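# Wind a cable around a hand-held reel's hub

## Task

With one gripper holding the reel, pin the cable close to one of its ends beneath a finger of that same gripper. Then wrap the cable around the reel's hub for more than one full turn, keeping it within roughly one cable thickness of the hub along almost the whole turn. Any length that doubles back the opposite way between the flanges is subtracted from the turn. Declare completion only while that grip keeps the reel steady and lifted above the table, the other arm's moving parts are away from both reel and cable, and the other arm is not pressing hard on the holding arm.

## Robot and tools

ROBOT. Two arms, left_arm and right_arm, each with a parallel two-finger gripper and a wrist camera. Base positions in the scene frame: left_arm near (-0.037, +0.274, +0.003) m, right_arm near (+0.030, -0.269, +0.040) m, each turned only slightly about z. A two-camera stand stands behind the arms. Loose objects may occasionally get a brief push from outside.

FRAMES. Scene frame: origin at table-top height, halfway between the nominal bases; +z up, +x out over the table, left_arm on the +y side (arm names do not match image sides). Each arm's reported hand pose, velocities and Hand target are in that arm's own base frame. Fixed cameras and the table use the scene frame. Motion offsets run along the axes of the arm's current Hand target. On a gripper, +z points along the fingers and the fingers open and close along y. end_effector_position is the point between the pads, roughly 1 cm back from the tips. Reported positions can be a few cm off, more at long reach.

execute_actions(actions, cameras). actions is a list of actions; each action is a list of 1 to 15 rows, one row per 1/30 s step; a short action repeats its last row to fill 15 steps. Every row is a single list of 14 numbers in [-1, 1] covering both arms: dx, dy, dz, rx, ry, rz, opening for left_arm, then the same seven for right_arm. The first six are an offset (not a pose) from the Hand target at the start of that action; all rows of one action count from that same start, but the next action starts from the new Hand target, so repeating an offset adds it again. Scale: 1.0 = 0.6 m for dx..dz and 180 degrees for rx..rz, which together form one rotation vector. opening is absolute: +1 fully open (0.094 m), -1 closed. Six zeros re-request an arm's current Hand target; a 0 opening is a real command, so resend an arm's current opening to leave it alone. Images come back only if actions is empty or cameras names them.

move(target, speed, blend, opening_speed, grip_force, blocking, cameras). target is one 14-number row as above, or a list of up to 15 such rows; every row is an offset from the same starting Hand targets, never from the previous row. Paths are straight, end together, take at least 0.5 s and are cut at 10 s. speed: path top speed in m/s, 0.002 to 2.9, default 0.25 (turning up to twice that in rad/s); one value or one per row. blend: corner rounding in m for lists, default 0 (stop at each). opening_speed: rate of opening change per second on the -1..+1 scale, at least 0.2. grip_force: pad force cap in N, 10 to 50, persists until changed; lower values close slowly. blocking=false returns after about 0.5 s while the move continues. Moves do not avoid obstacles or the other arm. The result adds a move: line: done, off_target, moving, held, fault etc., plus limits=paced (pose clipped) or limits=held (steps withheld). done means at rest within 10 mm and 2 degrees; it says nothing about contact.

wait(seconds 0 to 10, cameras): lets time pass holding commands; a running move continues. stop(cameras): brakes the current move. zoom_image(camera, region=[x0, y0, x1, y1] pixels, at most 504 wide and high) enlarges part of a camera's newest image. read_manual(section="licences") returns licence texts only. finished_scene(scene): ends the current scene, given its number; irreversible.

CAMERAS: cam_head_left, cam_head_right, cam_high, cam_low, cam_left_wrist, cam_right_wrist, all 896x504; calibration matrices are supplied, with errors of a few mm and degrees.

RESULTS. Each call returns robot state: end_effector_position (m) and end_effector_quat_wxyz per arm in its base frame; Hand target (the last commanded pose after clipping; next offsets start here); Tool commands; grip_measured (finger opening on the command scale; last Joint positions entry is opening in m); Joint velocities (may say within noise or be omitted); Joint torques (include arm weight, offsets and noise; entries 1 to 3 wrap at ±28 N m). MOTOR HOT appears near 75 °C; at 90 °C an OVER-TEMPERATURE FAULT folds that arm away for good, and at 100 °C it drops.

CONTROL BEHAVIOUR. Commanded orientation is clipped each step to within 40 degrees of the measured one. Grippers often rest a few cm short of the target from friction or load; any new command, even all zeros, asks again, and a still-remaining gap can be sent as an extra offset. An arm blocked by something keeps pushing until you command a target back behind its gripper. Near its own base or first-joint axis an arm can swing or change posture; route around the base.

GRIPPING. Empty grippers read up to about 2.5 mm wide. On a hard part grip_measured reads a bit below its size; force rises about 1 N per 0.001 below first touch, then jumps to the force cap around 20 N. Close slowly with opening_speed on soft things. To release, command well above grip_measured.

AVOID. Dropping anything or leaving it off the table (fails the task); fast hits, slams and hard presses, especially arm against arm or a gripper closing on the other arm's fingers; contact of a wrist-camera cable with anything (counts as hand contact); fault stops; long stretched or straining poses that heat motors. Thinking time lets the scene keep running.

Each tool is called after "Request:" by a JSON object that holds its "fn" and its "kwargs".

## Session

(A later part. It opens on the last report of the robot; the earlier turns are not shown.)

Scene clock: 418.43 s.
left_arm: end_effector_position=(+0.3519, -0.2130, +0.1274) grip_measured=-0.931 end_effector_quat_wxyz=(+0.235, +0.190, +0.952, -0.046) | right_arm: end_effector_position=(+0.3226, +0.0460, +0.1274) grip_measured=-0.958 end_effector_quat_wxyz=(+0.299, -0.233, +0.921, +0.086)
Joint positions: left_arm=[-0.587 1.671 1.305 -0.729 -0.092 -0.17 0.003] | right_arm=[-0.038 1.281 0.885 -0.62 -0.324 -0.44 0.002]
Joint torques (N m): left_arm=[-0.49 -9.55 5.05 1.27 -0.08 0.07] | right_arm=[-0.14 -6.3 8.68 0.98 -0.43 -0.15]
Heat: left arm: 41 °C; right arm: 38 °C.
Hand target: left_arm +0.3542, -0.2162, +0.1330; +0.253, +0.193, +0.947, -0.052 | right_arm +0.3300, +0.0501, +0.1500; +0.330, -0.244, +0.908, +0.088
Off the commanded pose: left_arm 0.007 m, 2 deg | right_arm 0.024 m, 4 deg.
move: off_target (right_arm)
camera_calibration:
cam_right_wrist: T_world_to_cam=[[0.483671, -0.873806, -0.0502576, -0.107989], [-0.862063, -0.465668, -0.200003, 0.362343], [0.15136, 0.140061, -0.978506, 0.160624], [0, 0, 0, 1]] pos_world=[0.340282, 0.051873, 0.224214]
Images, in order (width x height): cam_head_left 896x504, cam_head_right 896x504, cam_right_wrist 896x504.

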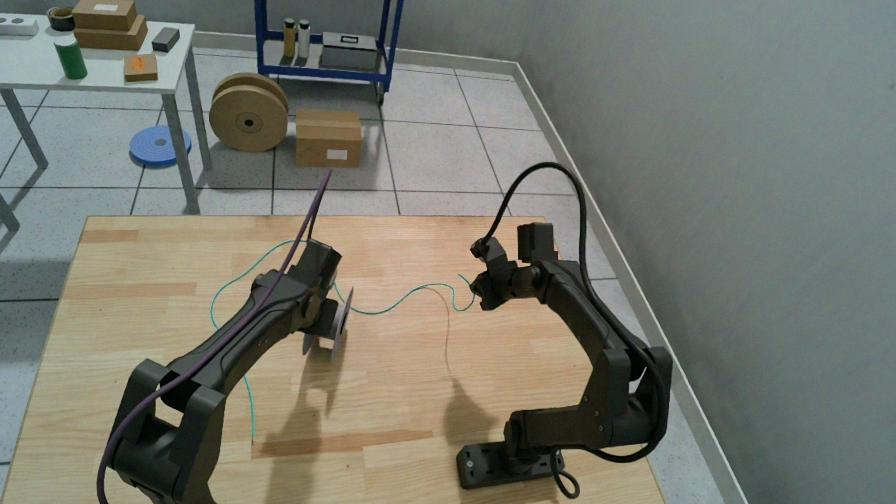

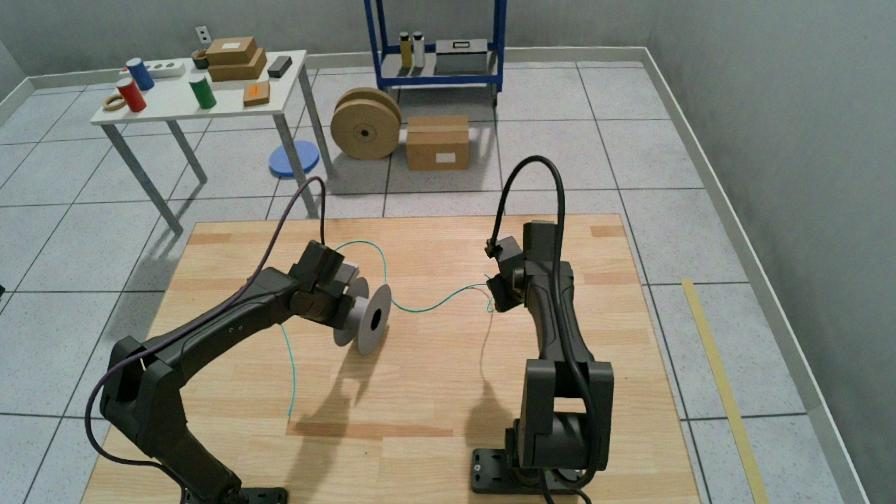

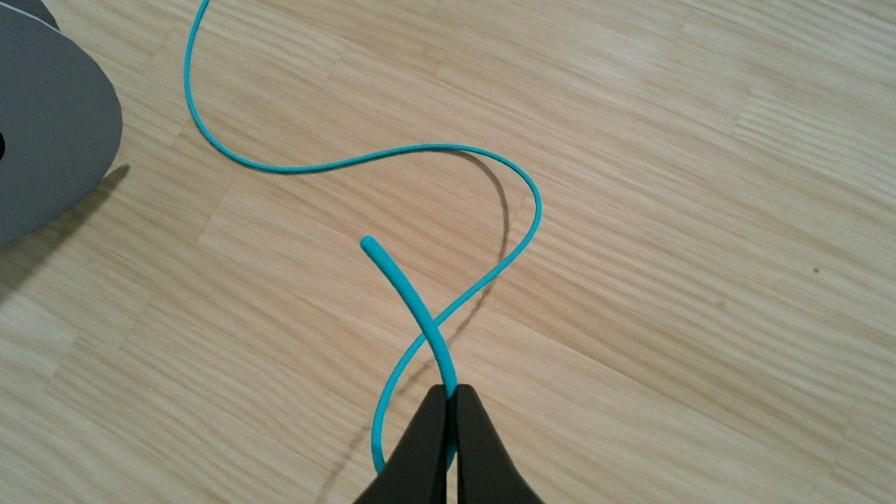

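Request:
{"fn": "move", "kwargs": {"target": [0,0,0,0,0,0,-1,-0.1513,0.3453,0.04,-0.0284,-0.251,-0.6067,-1], "speed": 0.18, "cameras": ["cam_right_wrist","cam_head_left","cam_head_right","cam_left_wrist","cam_high"]}}

Scene clock: 434.57 s.
left_arm: end_effector_position=(+0.3519, -0.2130, +0.1274) grip_measured=-0.931 end_effector_quat_wxyz=(+0.235, +0.190, +0.952, -0.046) | right_arm: end_effector_position=(+0.3006, +0.2641, +0.1802) grip_measured=-0.958 end_effector_quat_wxyz=(-0.518, +0.830, -0.175, +0.112)
Joint positions: left_arm=[-0.587 1.671 1.305 -0.729 -0.092 -0.17 0.003] | right_arm=[0.456 1.353 0.793 -0.007 -0.612 -1.926 0.002]
Joint torques (N m): left_arm=[-0.47 -9.57 5.05 1.27 -0.08 0.07] | right_arm=[0.58 -3.77 8.87 1.37 -0.56 0.1]
Heat: left arm: 41 °C; right arm: 40 °C.
Hand target: left_arm +0.3542, -0.2162, +0.1330; +0.253, +0.193, +0.947, -0.052 | right_arm +0.2998, +0.2720, +0.1899; -0.528, +0.827, -0.161, +0.103
Off the commanded pose: left_arm 0.007 m, 2 deg | right_arm 0.012 m, 2 deg.
move: off_target (right_arm)
camera_calibration:
cam_left_wrist: T_world_to_cam=[[-0.378623, -0.925172, -0.0264675, -0.0606941], [-0.923942, 0.379496, -0.0481018, 0.447377], [0.0545468, 0.00624195, -0.998492, 0.203553], [0, 0, 0, 1]] pos_world=[0.379267, -0.227201, 0.223159]
cam_right_wrist: T_world_to_cam=[[0.198105, 0.418835, 0.886189, -0.328386], [0.676105, -0.712986, 0.185833, -0.0111792], [0.709673, 0.562342, -0.424423, -0.194114], [0, 0, 0, 1]] pos_world=[0.210371, 0.238728, 0.210703]
Images, in order (width x height): cam_head_left 896x504, cam_head_right 896x504, cam_high 896x504, cam_left_wrist 896x504, cam_right_wrist 896x504.

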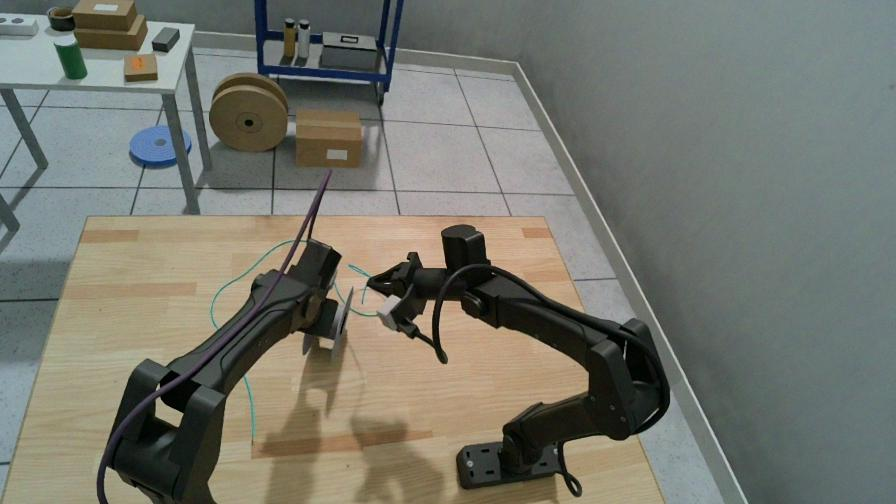

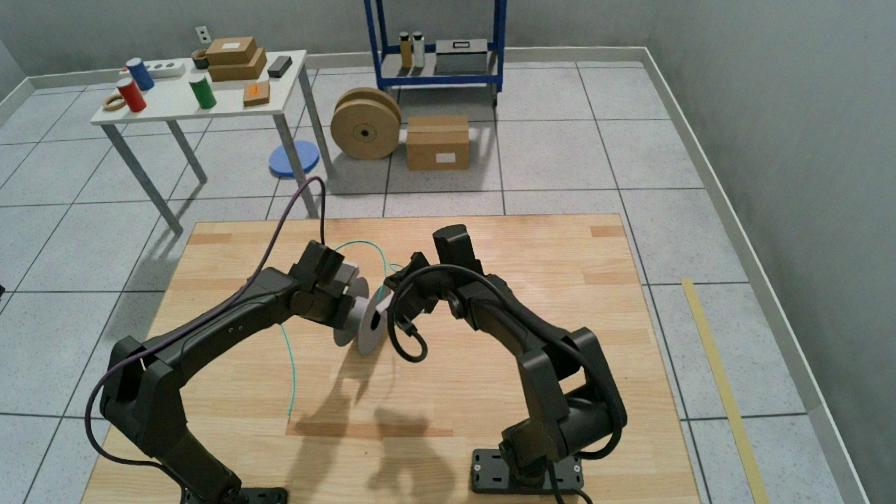

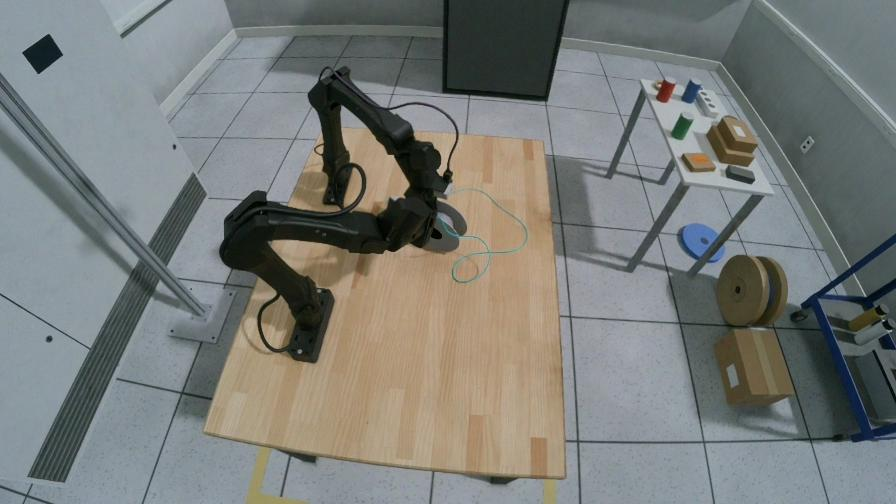

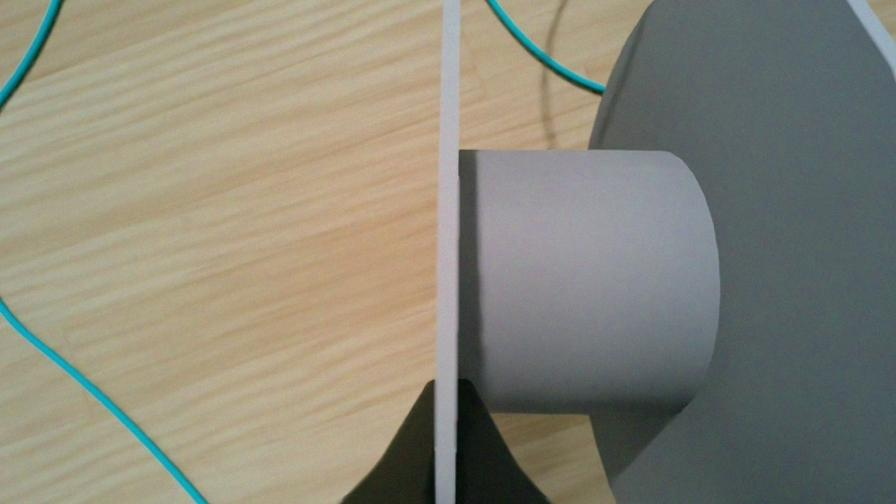

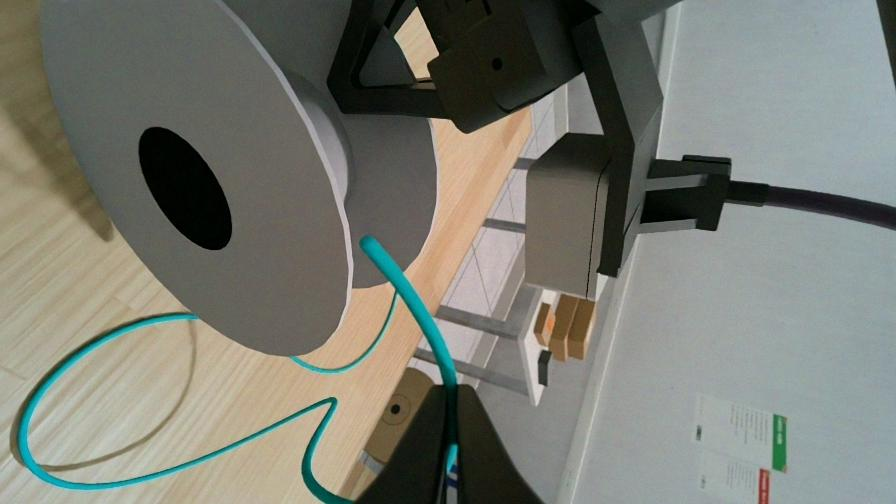

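Request:
{"fn": "zoom_image", "kwargs": {"camera": "cam_right_wrist", "region": [0, 0, 504, 504]}}

Scaled by 1.000.

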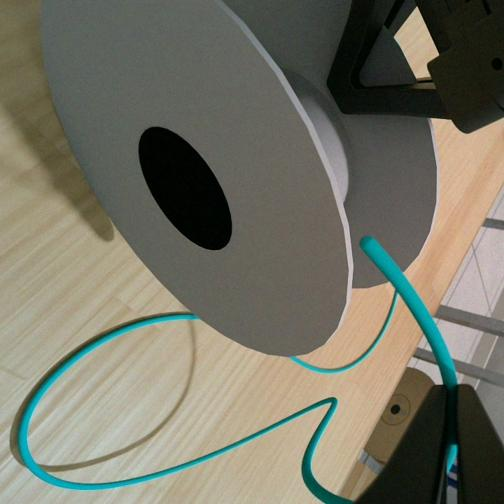

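Request:
{"fn": "move", "kwargs": {"target": [0,0,0,0,0,0,0.25,0,0,0,0,0,0,-1], "opening_speed": 0.8, "cameras": ["cam_right_wrist","cam_left_wrist"]}}

Scene clock: 467.27 s.
left_arm: end_effector_position=(+0.3525, -0.2135, +0.1262) grip_measured=+0.247 end_effector_quat_wxyz=(+0.237, +0.190, +0.952, -0.047) | right_arm: end_effector_position=(+0.3006, +0.2641, +0.1801) grip_measured=-0.958 end_effector_quat_wxyz=(-0.517, +0.830, -0.175, +0.112)
Joint positions: left_arm=[-0.587 1.671 1.298 -0.718 -0.091 -0.17 0.059] | right_arm=[0.456 1.353 0.793 -0.008 -0.612 -1.927 0.002]
Joint torques (N m): left_arm=[-0.49 -9.57 5.57 1.16 -0.09 0.07] | right_arm=[0.64 -3.84 8.8 1.33 -0.58 0.05]
Heat: left arm: 41 °C; right arm: 40 °C.
Hand target: left_arm +0.3541, -0.2162, +0.1330; +0.253, +0.193, +0.947, -0.052 | right_arm +0.2999, +0.2720, +0.1899; -0.528, +0.827, -0.161, +0.103
Off the commanded pose: left_arm 0.008 m, 2 deg | right_arm 0.013 m, 2 deg.
move: off_target (right_arm)
camera_calibration:
cam_left_wrist: T_world_to_cam=[[-0.378651, -0.925195, -0.0252449, -0.0610926], [-0.923711, 0.379476, -0.052494, 0.448447], [0.0581471, 0.0034421, -0.998302, 0.200398], [0, 0, 0, 1]] pos_world=[0.37945, -0.227387, 0.222056]
cam_right_wrist: T_world_to_cam=[[0.197759, 0.419319, 0.886038, -0.328289], [0.676235, -0.712723, 0.186365, -0.0112951], [0.709646, 0.562314, -0.424506, -0.194056], [0, 0, 0, 1]] pos_world=[0.210271, 0.238728, 0.210604]
Images, in order (width x height): cam_left_wrist 896x504, cam_right_wrist 896x504.

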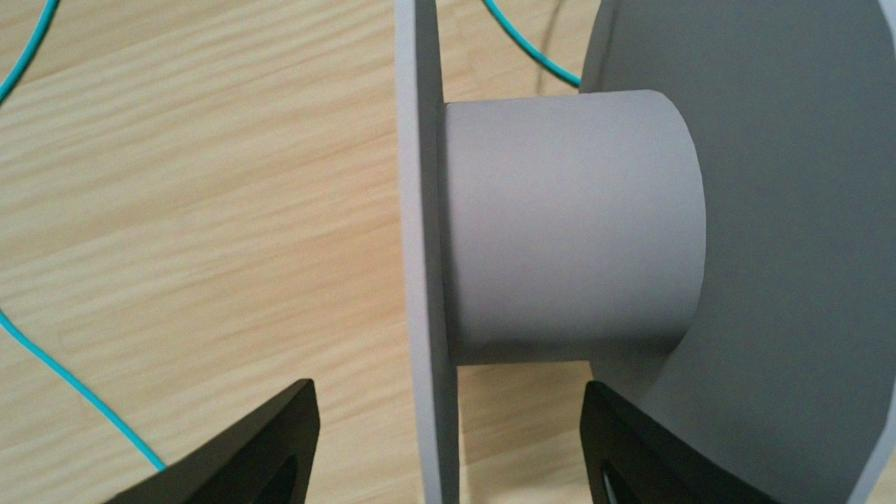

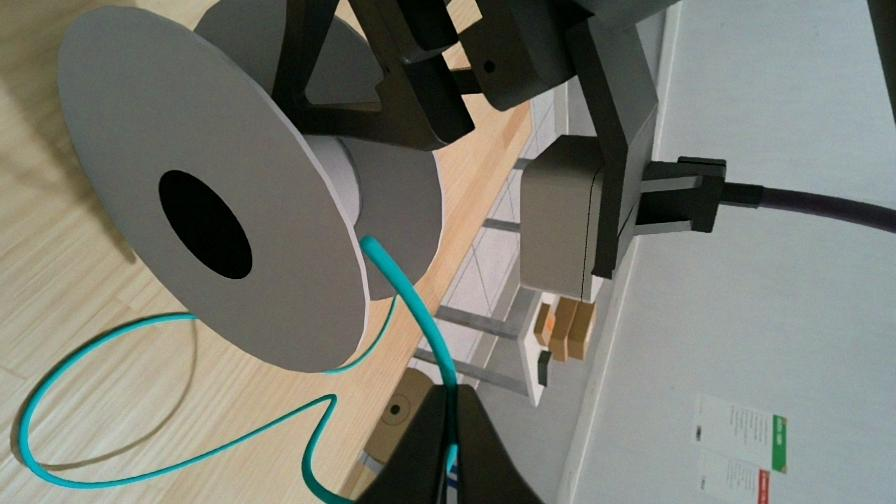

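Request:
{"fn": "wait", "kwargs": {"seconds": 0.1, "cameras": ["cam_right_wrist","cam_left_wrist"]}}

Scene clock: 469.37 s.
left_arm: end_effector_position=(+0.3525, -0.2135, +0.1262) grip_measured=+0.247 end_effector_quat_wxyz=(+0.237, +0.190, +0.952, -0.047) | right_arm: end_effector_position=(+0.3006, +0.2641, +0.1801) grip_measured=-0.958 end_effector_quat_wxyz=(-0.517, +0.830, -0.175, +0.112)
Joint positions: left_arm=[-0.587 1.671 1.298 -0.718 -0.091 -0.17 0.059] | right_arm=[0.456 1.353 0.793 -0.008 -0.612 -1.927 0.002]
Joint torques (N m): left_arm=[-0.47 -9.58 5.57 1.16 -0.08 0.07] | right_arm=[0.57 -3.75 8.79 1.35 -0.55 0.03]
Heat: left arm: 41 °C; right arm: 40 °C.
Hand target: left_arm +0.3541, -0.2162, +0.1330; +0.253, +0.193, +0.947, -0.052 | right_arm +0.2999, +0.2720, +0.1899; -0.528, +0.827, -0.161, +0.103
Tool commands: left_gripper/opening=+0.25 right_gripper/opening=-1.0
Off the commanded pose: left_arm 0.008 m, 2 deg | right_arm 0.013 m, 2 deg.
wait: 0.10 s; at rest from the start
camera_calibration:
cam_left_wrist: T_world_to_cam=[[-0.378651, -0.925195, -0.0252449, -0.0610926], [-0.923711, 0.379476, -0.052494, 0.448447], [0.0581471, 0.0034421, -0.998302, 0.200398], [0, 0, 0, 1]] pos_world=[0.37945, -0.227387, 0.222056]
cam_right_wrist: T_world_to_cam=[[0.197759, 0.419319, 0.886038, -0.328289], [0.676235, -0.712723, 0.186365, -0.0112951], [0.709646, 0.562314, -0.424506, -0.194056], [0, 0, 0, 1]] pos_world=[0.210271, 0.238728, 0.210604]
Images, in order (width x height): cam_left_wrist 896x504, cam_right_wrist 896x504.

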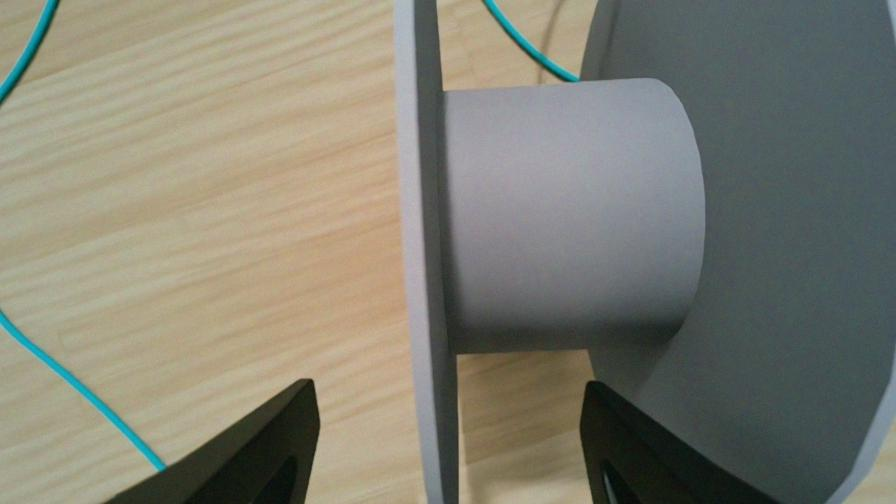

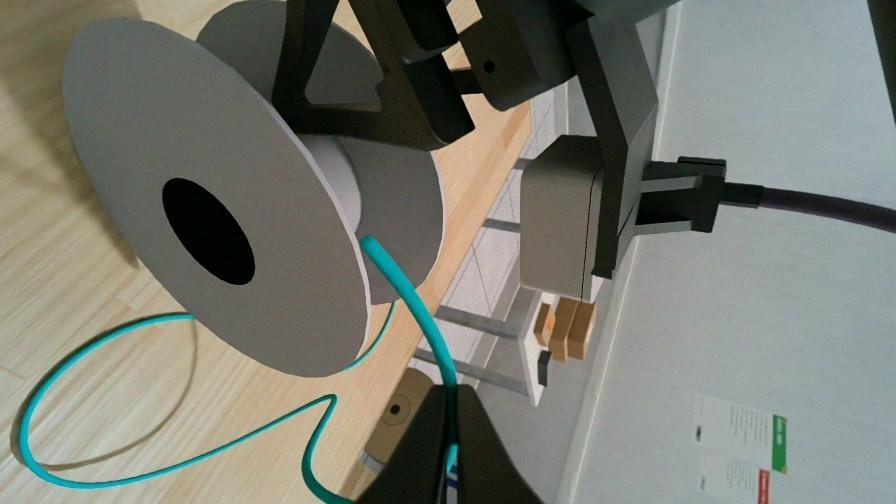

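Request:
{"fn": "move", "kwargs": {"target": [0,0,0,0,0,0,-1,0,0,0,0,0,0,-1], "opening_speed": 1.0, "cameras": ["cam_right_wrist","cam_left_wrist"]}}

Scene clock: 474.80 s.
left_arm: end_effector_position=(+0.3525, -0.2139, +0.1263) grip_measured=-0.934 end_effector_quat_wxyz=(+0.237, +0.191, +0.951, -0.048) | right_arm: end_effector_position=(+0.3006, +0.2641, +0.1801) grip_measured=-0.958 end_effector_quat_wxyz=(-0.517, +0.830, -0.175, +0.112)
Joint positions: left_arm=[-0.587 1.671 1.298 -0.716 -0.089 -0.169 0.003] | right_arm=[0.456 1.353 0.793 -0.008 -0.612 -1.927 0.002]
Joint torques (N m): left_arm=[-0.47 -9.58 5.56 1.16 -0.1 0.07] | right_arm=[0.54 -3.78 8.77 1.33 -0.57 0.02]
Heat: left arm: 41 °C; right arm: 40 °C.
Hand target: left_arm +0.3541, -0.2162, +0.1330; +0.253, +0.193, +0.947, -0.052 | right_arm +0.2999, +0.2720, +0.1899; -0.528, +0.827, -0.161, +0.103
Off the commanded pose: left_arm 0.007 m, 2 deg | right_arm 0.013 m, 2 deg.
move: off_target (right_arm)
camera_calibration:
cam_left_wrist: T_world_to_cam=[[-0.380411, -0.924509, -0.0238781, -0.060931], [-0.922968, 0.381156, -0.0533883, 0.448896], [0.0584592, 0.00172918, -0.998288, 0.199989], [0, 0, 0, 1]] pos_world=[0.379446, -0.227776, 0.222157]
cam_right_wrist: T_world_to_cam=[[0.197759, 0.419319, 0.886038, -0.328289], [0.676235, -0.712723, 0.186365, -0.0112951], [0.709646, 0.562314, -0.424506, -0.194056], [0, 0, 0, 1]] pos_world=[0.210271, 0.238728, 0.210604]
Images, in order (width x height): cam_left_wrist 896x504, cam_right_wrist 896x504.

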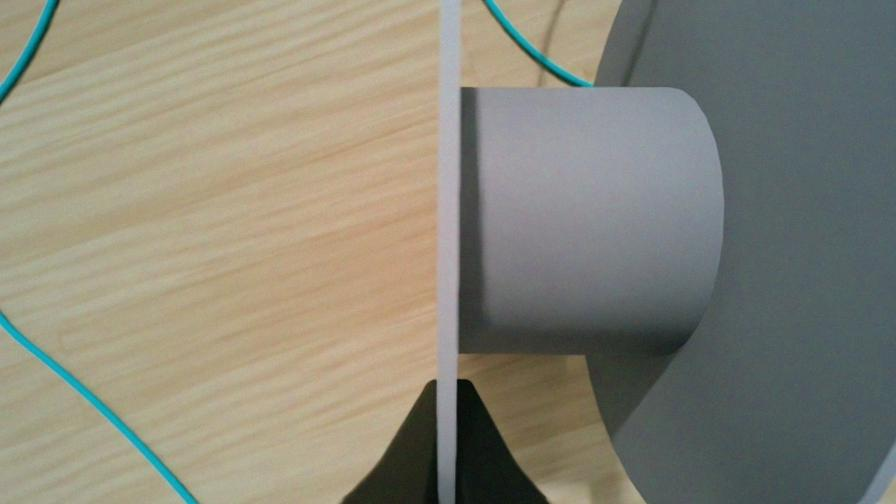

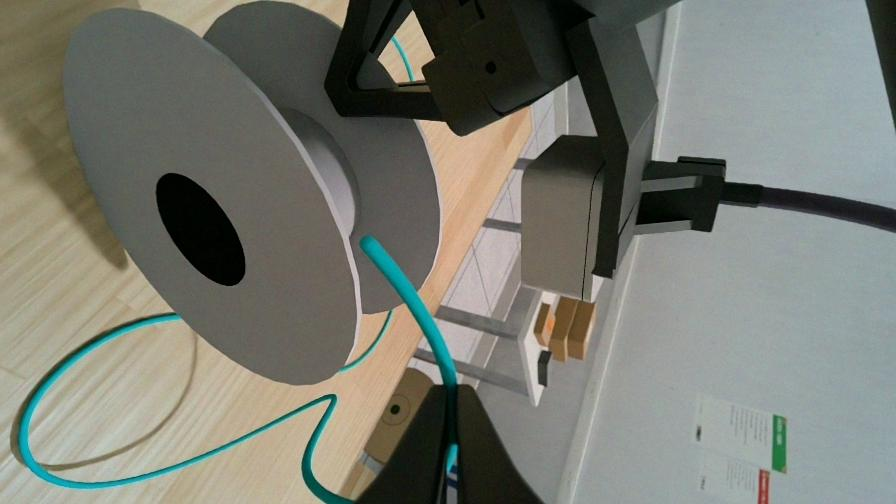

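Request:
{"fn": "move", "kwargs": {"target": [0,0,0,0,0,0,-1,0.004,0.025,0.1,0,0,0,-1], "speed": 0.12, "cameras": ["cam_right_wrist","cam_left_wrist"]}}

Scene clock: 489.43 s.
left_arm: end_effector_position=(+0.3525, -0.2139, +0.1263) grip_measured=-0.934 end_effector_quat_wxyz=(+0.237, +0.191, +0.951, -0.048) | right_arm: end_effector_position=(+0.3146, +0.3080, +0.1421) grip_measured=-0.958 end_effector_quat_wxyz=(-0.517, +0.834, -0.163, +0.102)
Joint positions: left_arm=[-0.587 1.671 1.298 -0.716 -0.089 -0.169 0.003] | right_arm=[0.555 1.568 0.816 0.202 -0.556 -1.885 0.002]
Joint torques (N m): left_arm=[-0.49 -9.58 5.57 1.16 -0.1 0.06] | right_arm=[0.62 -5.01 8.29 1.64 -0.28 0.21]
Heat: left arm: 42 °C; right arm: 40 °C.
Hand target: left_arm +0.3541, -0.2162, +0.1330; +0.253, +0.193, +0.947, -0.052 | right_arm +0.3203, +0.3156, +0.1511; -0.528, +0.827, -0.161, +0.103
Off the commanded pose: left_arm 0.007 m, 2 deg | right_arm 0.013 m, 1 deg.
move: off_target (right_arm)
camera_calibration:
cam_left_wrist: T_world_to_cam=[[-0.380411, -0.924509, -0.0238781, -0.060931], [-0.922968, 0.381156, -0.0533883, 0.448896], [0.0584592, 0.00172918, -0.998288, 0.199989], [0, 0, 0, 1]] pos_world=[0.379446, -0.227776, 0.222157]
cam_right_wrist: T_world_to_cam=[[0.188283, 0.428681, 0.883618, -0.315376], [0.699832, -0.689794, 0.185527, 0.00321916], [0.689046, 0.583453, -0.429882, -0.244142], [0, 0, 0, 1]] pos_world=[0.225353, 0.279862, 0.173122]
Images, in order (width x height): cam_left_wrist 896x504, cam_right_wrist 896x504.

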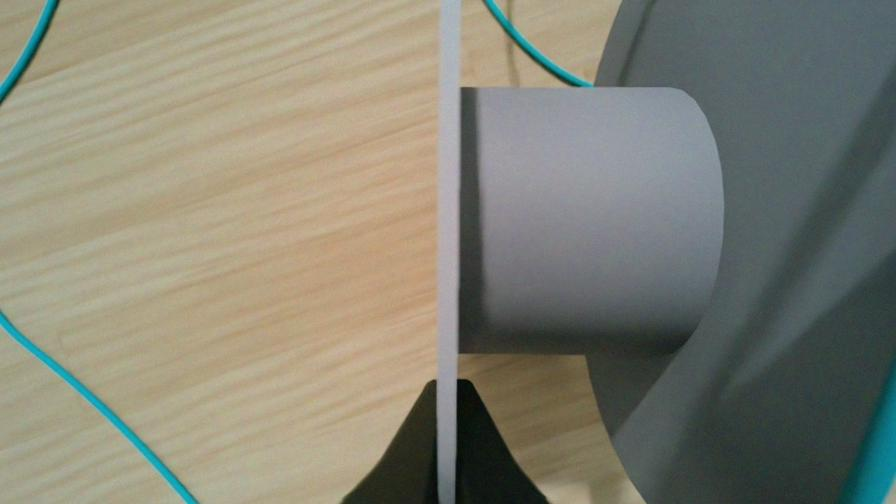

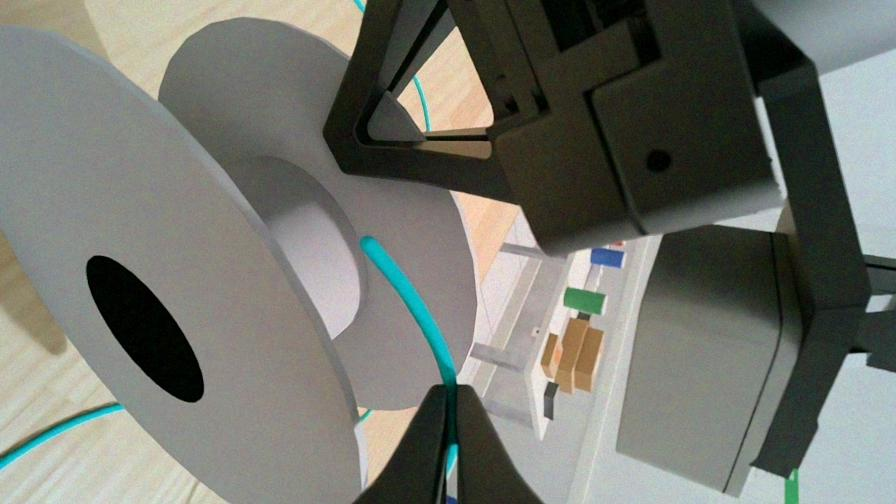

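Request:
{"fn": "move", "kwargs": {"target": [[0,0,0,0,0,0,0.4,0,0,0,0,0,0,-1],[-0.026,0,0.015,0,0,0,0.4,0.003,0.02,0.0717,0,0,0,-1]], "speed": 0.1, "opening_speed": 2.0, "cameras": ["cam_right_wrist","cam_left_wrist"]}}

Scene clock: 499.60 s.
left_arm: end_effector_position=(+0.3598, -0.2130, +0.1206) grip_measured=+0.397 end_effector_quat_wxyz=(+0.233, +0.190, +0.953, -0.040) | right_arm: end_effector_position=(+0.3297, +0.3396, +0.1205) grip_measured=-0.958 end_effector_quat_wxyz=(-0.525, +0.831, -0.156, +0.102)
Joint positions: left_arm=[-0.578 1.706 1.32 -0.716 -0.097 -0.161 0.066] | right_arm=[0.606 1.732 0.872 0.343 -0.523 -1.855 0.002]
Joint torques (N m): left_arm=[-0.35 -7.31 9.77 1.07 0.01 0.07] | right_arm=[0.76 -5.59 7.65 1.59 -0.07 0.26]
Heat: left arm: 42 °C; right arm: 40 °C.
Hand target: left_arm +0.3707, -0.2232, +0.1331; +0.253, +0.193, +0.947, -0.052 | right_arm +0.3346, +0.3464, +0.1220; -0.528, +0.827, -0.161, +0.103
Off the commanded pose: left_arm 0.019 m, 3 deg | right_arm 0.009 m, 1 deg.
move: off_target (left_arm)
camera_calibration:
cam_left_wrist: T_world_to_cam=[[-0.3767, -0.925614, -0.0365556, -0.0574547], [-0.924845, 0.378039, -0.0418259, 0.453598], [0.052534, 0.0180524, -0.998456, 0.199587], [0, 0, 0, 1]] pos_world=[0.387379, -0.228261, 0.216151]
cam_right_wrist: T_world_to_cam=[[0.173661, 0.41793, 0.891727, -0.305124], [0.705165, -0.684849, 0.183643, 0.0152627], [0.687448, 0.596923, -0.413641, -0.288221], [0, 0, 0, 1]] pos_world=[0.240362, 0.310019, 0.150064]
Images, in order (width x height): cam_left_wrist 896x504, cam_right_wrist 896x504.

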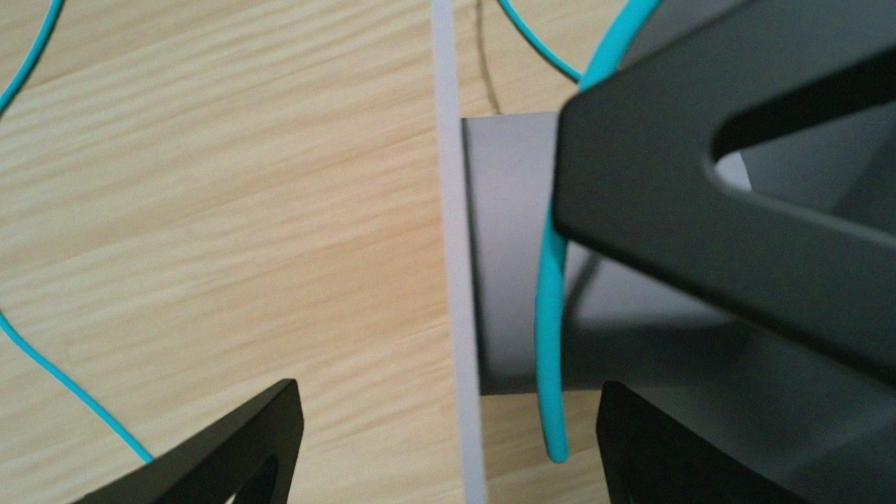

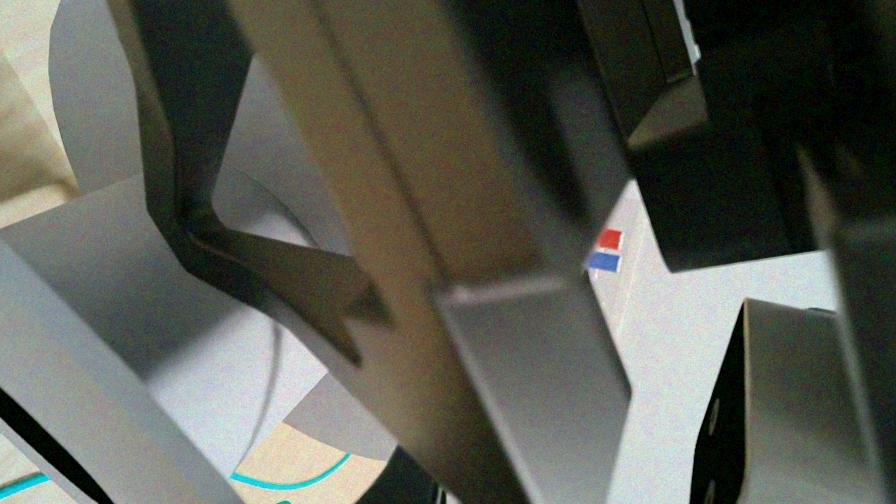

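Request:
{"fn": "move", "kwargs": {"target": [0,0,0,0,0,0,-1,0,0,0,0,0,0,-1], "opening_speed": 1.2, "cameras": ["cam_right_wrist","cam_left_wrist"]}}

Request:
{"fn": "zoom_image", "kwargs": {"camera": "cam_left_wrist", "region": [320, 250, 620, 504]}}

Scene clock: 503.93 s.
left_arm: end_effector_position=(+0.3602, -0.2132, +0.1212) grip_measured=-0.928 end_effector_quat_wxyz=(+0.233, +0.192, +0.952, -0.041) | right_arm: end_effector_position=(+0.3299, +0.3402, +0.1217) grip_measured=-0.958 end_effector_quat_wxyz=(-0.527, +0.829, -0.157, +0.102)
Joint positions: left_arm=[-0.577 1.706 1.322 -0.716 -0.093 -0.158 0.003] | right_arm=[0.607 1.732 0.872 0.349 -0.525 -1.85 0.002]
Joint torques (N m): left_arm=[-0.49 -7.28 9.61 1.07 -0.02 0.02] | right_arm=[0.76 -5.49 7.75 1.55 -0.02 0.16]
Heat: left arm: 42 °C; right arm: 40 °C.
Hand target: left_arm +0.3706, -0.2232, +0.1330; +0.253, +0.193, +0.947, -0.052 | right_arm +0.3346, +0.3465, +0.1220; -0.528, +0.827, -0.161, +0.103
Off the commanded pose: left_arm 0.019 m, 3 deg | right_arm 0.008 m, 1 deg.
move: off_target (left_arm)
camera_calibration:
cam_left_wrist: T_world_to_cam=[[-0.379444, -0.924559, -0.0348224, -0.0564713], [-0.923692, 0.38071, -0.0430449, 0.454355], [0.0530548, 0.015832, -0.998466, 0.199467], [0, 0, 0, 1]] pos_world=[0.387674, -0.228347, 0.216752]
cam_right_wrist: T_world_to_cam=[[0.174169, 0.412867, 0.893983, -0.305267], [0.704614, -0.686448, 0.179747, 0.0165484], [0.687884, 0.598607, -0.41047, -0.28937], [0, 0, 0, 1]] pos_world=[0.240561, 0.310613, 0.151151]
Images, in order (width x height): cam_left_wrist 896x504, cam_right_wrist 896x504.

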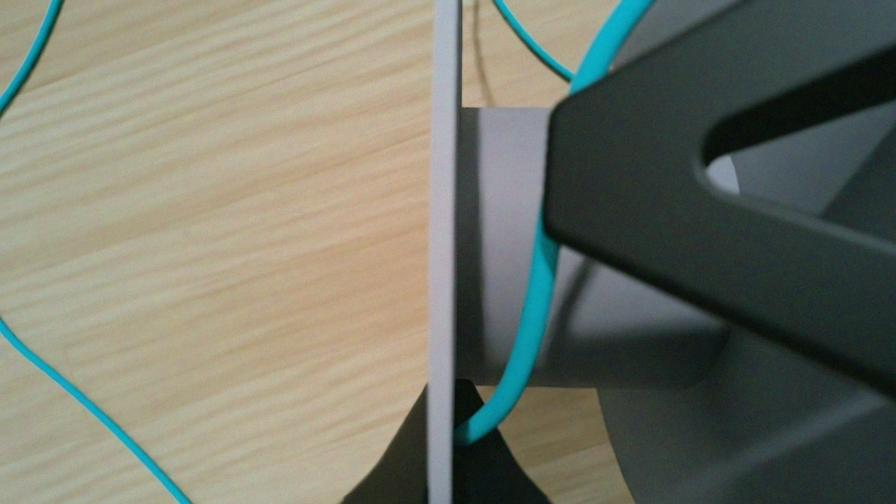

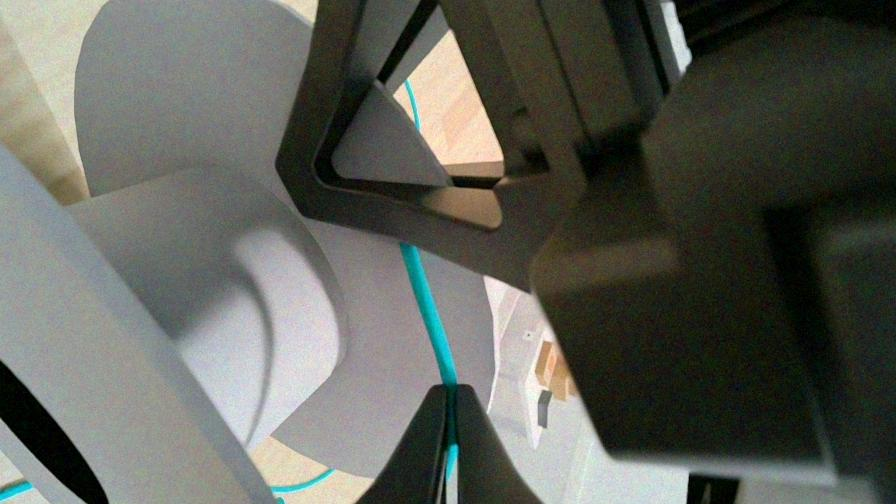

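Scaled by 1.680 from the camera's 896x504 image, which has a finer 1280x720 frame.

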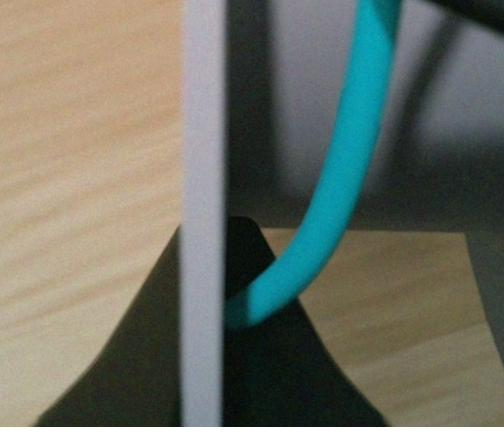

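Request:
{"fn": "move", "kwargs": {"target": [[0,0,0,0,0,0,0.14,0,0,0,0,0,0,-1],[0,0,0,0,0,0,0.14,-0.02,0.011,0.0033,0,0,0,-1]], "speed": 0.06, "opening_speed": 2.0, "cameras": ["cam_right_wrist","cam_left_wrist"]}}

Scene clock: 541.13 s.
left_arm: end_effector_position=(+0.3611, -0.2107, +0.1208) grip_measured=+0.137 end_effector_quat_wxyz=(+0.234, +0.192, +0.952, -0.035) | right_arm: end_effector_position=(+0.3242, +0.3466, +0.1217) grip_measured=-0.958 end_effector_quat_wxyz=(-0.531, +0.827, -0.153, +0.105)
Joint positions: left_arm=[-0.576 1.707 1.322 -0.719 -0.105 -0.153 0.053] | right_arm=[0.631 1.732 0.857 0.382 -0.507 -1.838 0.002]
Joint torques (N m): left_arm=[-0.59 -7.36 9.59 1.09 0.1 -0.03] | right_arm=[1.22 -6.01 5.46 1.66 0.03 0.24]
Heat: left arm: 43 °C; right arm: 39 °C.
Hand target: left_arm +0.3707, -0.2232, +0.1330; +0.253, +0.193, +0.947, -0.052 | right_arm +0.3231, +0.3501, +0.1152; -0.528, +0.827, -0.161, +0.103
Off the commanded pose: left_arm 0.020 m, 3 deg | right_arm 0.008 m, 1 deg.
move: off_target (left_arm)
camera_calibration:
cam_left_wrist: T_world_to_cam=[[-0.377216, -0.924903, -0.0475656, -0.0532146], [-0.924379, 0.37916, -0.0419545, 0.454046], [0.0568389, 0.0281427, -0.997987, 0.200218], [0, 0, 0, 1]] pos_world=[0.388258, -0.227009, 0.216333]
cam_right_wrist: T_world_to_cam=[[0.163494, 0.40634, 0.898976, -0.301801], [0.705553, -0.685064, 0.181334, 0.0239143], [0.689539, 0.604628, -0.398698, -0.293366], [0, 0, 0, 1]] pos_world=[0.234757, 0.316394, 0.150011]
Images, in order (width x height): cam_left_wrist 896x504, cam_right_wrist 896x504.

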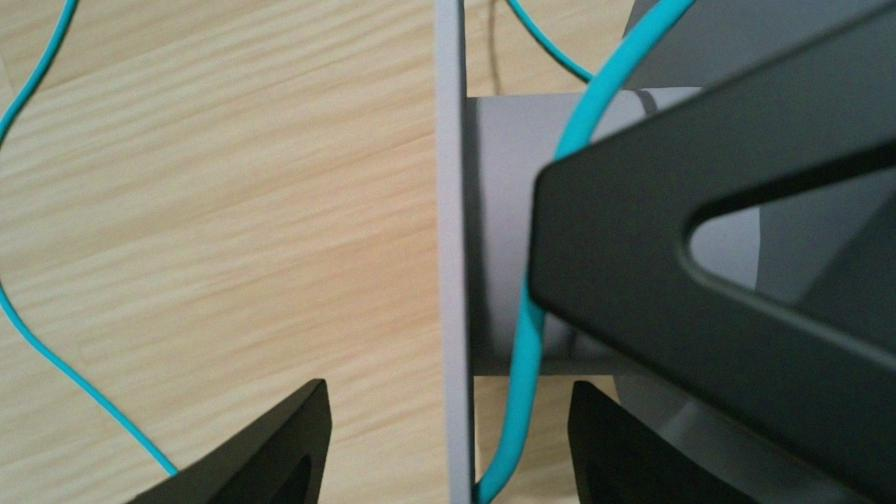

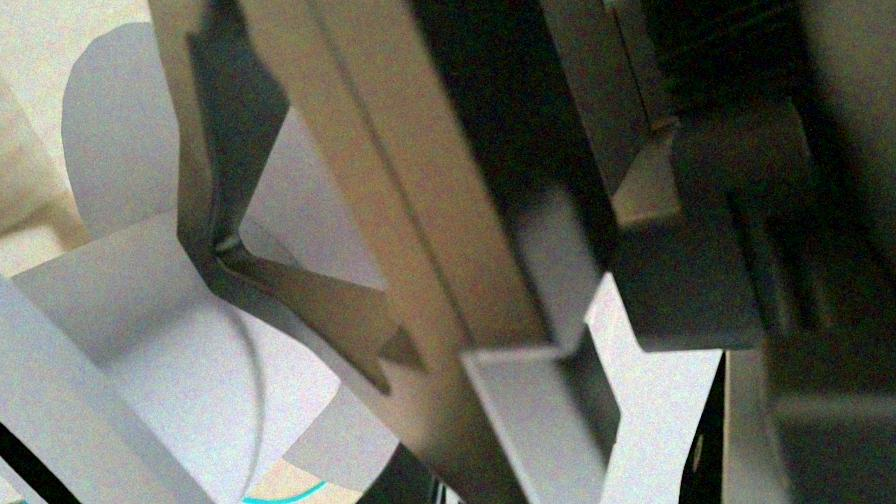

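Request:
{"fn": "move", "kwargs": {"target": [0,0,0,0,0,0,-1,0,0,0,0,0,0,-1], "opening_speed": 1.2, "cameras": ["cam_right_wrist","cam_left_wrist"]}}

Request:
{"fn": "zoom_image", "kwargs": {"camera": "cam_left_wrist", "region": [320, 250, 620, 504]}}

Scene clock: 544.50 s.
left_arm: end_effector_position=(+0.3612, -0.2106, +0.1209) grip_measured=-0.908 end_effector_quat_wxyz=(+0.234, +0.194, +0.952, -0.034) | right_arm: end_effector_position=(+0.3241, +0.3470, +0.1221) grip_measured=-0.958 end_effector_quat_wxyz=(-0.532, +0.826, -0.152, +0.105)
Joint positions: left_arm=[-0.576 1.707 1.322 -0.719 -0.105 -0.149 0.004] | right_arm=[0.632 1.732 0.857 0.384 -0.507 -1.837 0.002]
Joint torques (N m): left_arm=[-0.58 -7.36 9.58 1.09 0.11 -0.07] | right_arm=[1.11 -5.94 5.26 1.67 0.03 0.2]
Heat: left arm: 43 °C; right arm: 39 °C.
Hand target: left_arm +0.3707, -0.2233, +0.1330; +0.253, +0.193, +0.947, -0.052 | right_arm +0.3231, +0.3501, +0.1152; -0.528, +0.827, -0.161, +0.103
Off the commanded pose: left_arm 0.020 m, 3 deg | right_arm 0.008 m, 1 deg.
move: off_target (left_arm)
camera_calibration:
cam_left_wrist: T_world_to_cam=[[-0.379705, -0.923768, -0.0497664, -0.0517449], [-0.923303, 0.381774, -0.0419518, 0.454201], [0.0577533, 0.0300201, -0.997879, 0.200274], [0, 0, 0, 1]] pos_world=[0.388151, -0.227215, 0.216329]
cam_right_wrist: T_world_to_cam=[[0.16278, 0.40522, 0.899611, -0.301785], [0.705422, -0.685279, 0.181034, 0.024349], [0.689843, 0.605136, -0.397401, -0.293846], [0, 0, 0, 1]] pos_world=[0.234656, 0.316792, 0.150306]
Images, in order (width x height): cam_left_wrist 896x504, cam_right_wrist 896x504.

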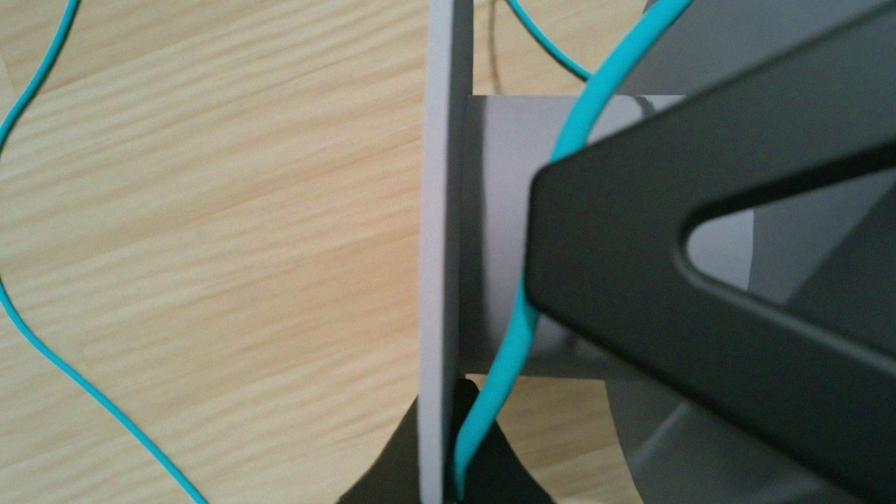

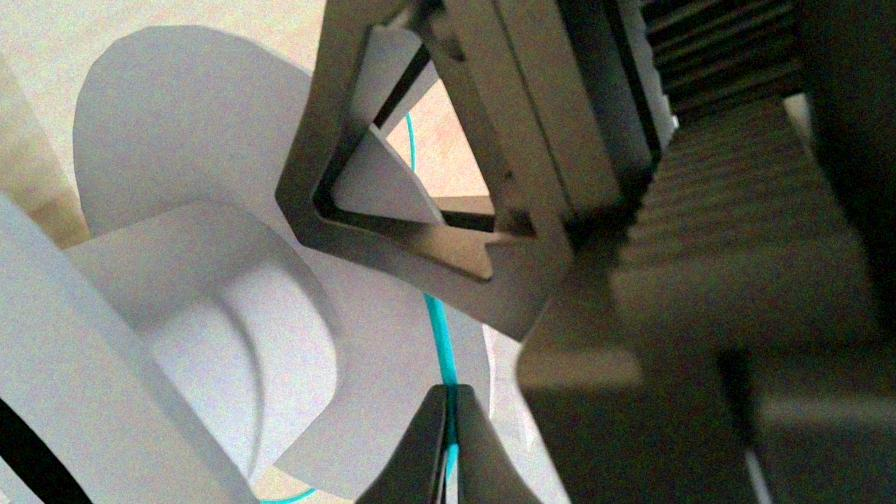

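Scaled by 1.680 from the camera's 896x504 image, which has a finer 1280x720 frame.

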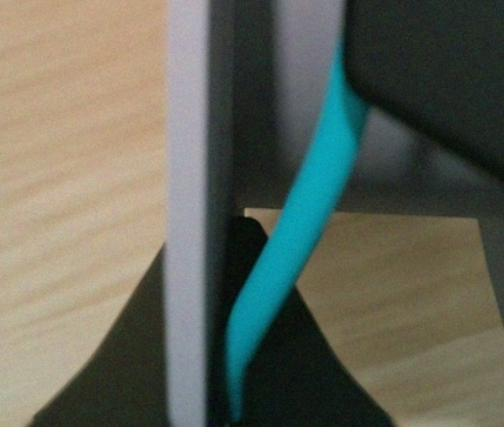

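Request:
{"fn": "move", "kwargs": {"target": [0,0,0,0,0,0,-1,0.0502,-0.0172,-0.0107,0,0,0,-1], "speed": 0.04, "grip_force": [50, 10], "cameras": ["cam_right_wrist","cam_left_wrist"]}}

Scene clock: 551.47 s.
left_arm: end_effector_position=(+0.3637, -0.2138, +0.1207) grip_measured=-0.908 end_effector_quat_wxyz=(+0.238, +0.194, +0.951, -0.039) | right_arm: end_effector_position=(+0.3314, +0.3415, +0.1217) grip_measured=-0.927 end_effector_quat_wxyz=(-0.526, +0.833, -0.150, +0.084)
Joint positions: left_arm=[-0.576 1.712 1.322 -0.702 -0.098 -0.149 0.004] | right_arm=[0.592 1.75 0.909 0.302 -0.57 -1.864 0.003]
Joint torques (N m): left_arm=[-0.58 -7.82 9.62 0.95 0.03 -0.08] | right_arm=[-2.1 -6.16 8.21 1.51 -0.04 0.07]
Heat: left arm: 43 °C; right arm: 39 °C.
Hand target: left_arm +0.3707, -0.2233, +0.1331; +0.253, +0.193, +0.947, -0.052 | right_arm +0.3505, +0.3373, +0.1273; -0.528, +0.827, -0.161, +0.103
Off the commanded pose: left_arm 0.017 m, 2 deg | right_arm 0.020 m, 3 deg.
grip_force (N): 50, 10
move: off_target (left_arm, right_arm)
camera_calibration:
cam_left_wrist: T_world_to_cam=[[-0.382824, -0.922893, -0.0414053, -0.0533943], [-0.921582, 0.384631, -0.0523924, 0.458992], [0.0642783, 0.0181013, -0.997768, 0.19513], [0, 0, 0, 1]] pos_world=[0.390015, -0.229352, 0.216531]
cam_right_wrist: T_world_to_cam=[[0.18233, 0.419435, 0.889286, -0.310445], [0.729447, -0.664162, 0.163696, 0.00241556], [0.65929, 0.61884, -0.427052, -0.28656], [0, 0, 0, 1]] pos_world=[0.243767, 0.30915, 0.153303]
Images, in order (width x height): cam_left_wrist 896x504, cam_right_wrist 896x504.

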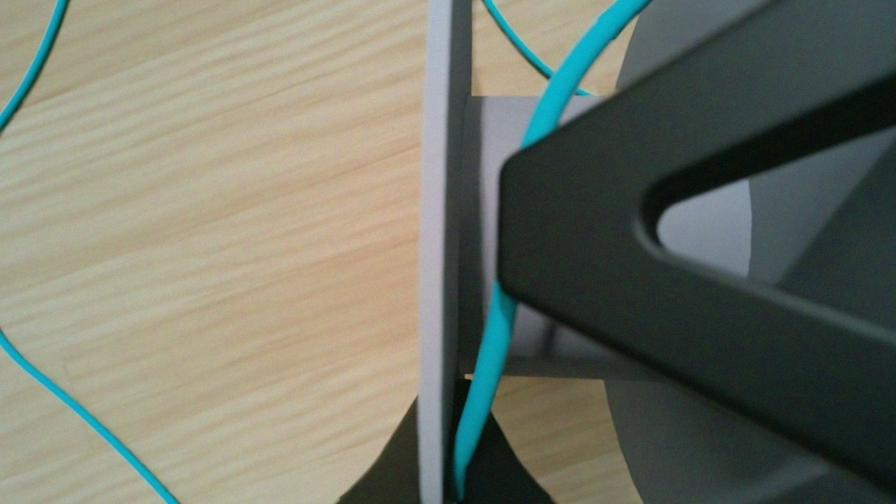

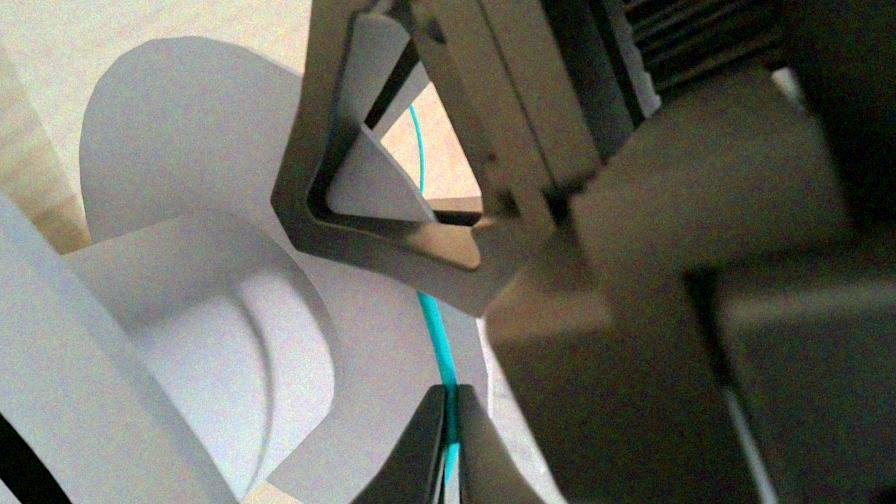

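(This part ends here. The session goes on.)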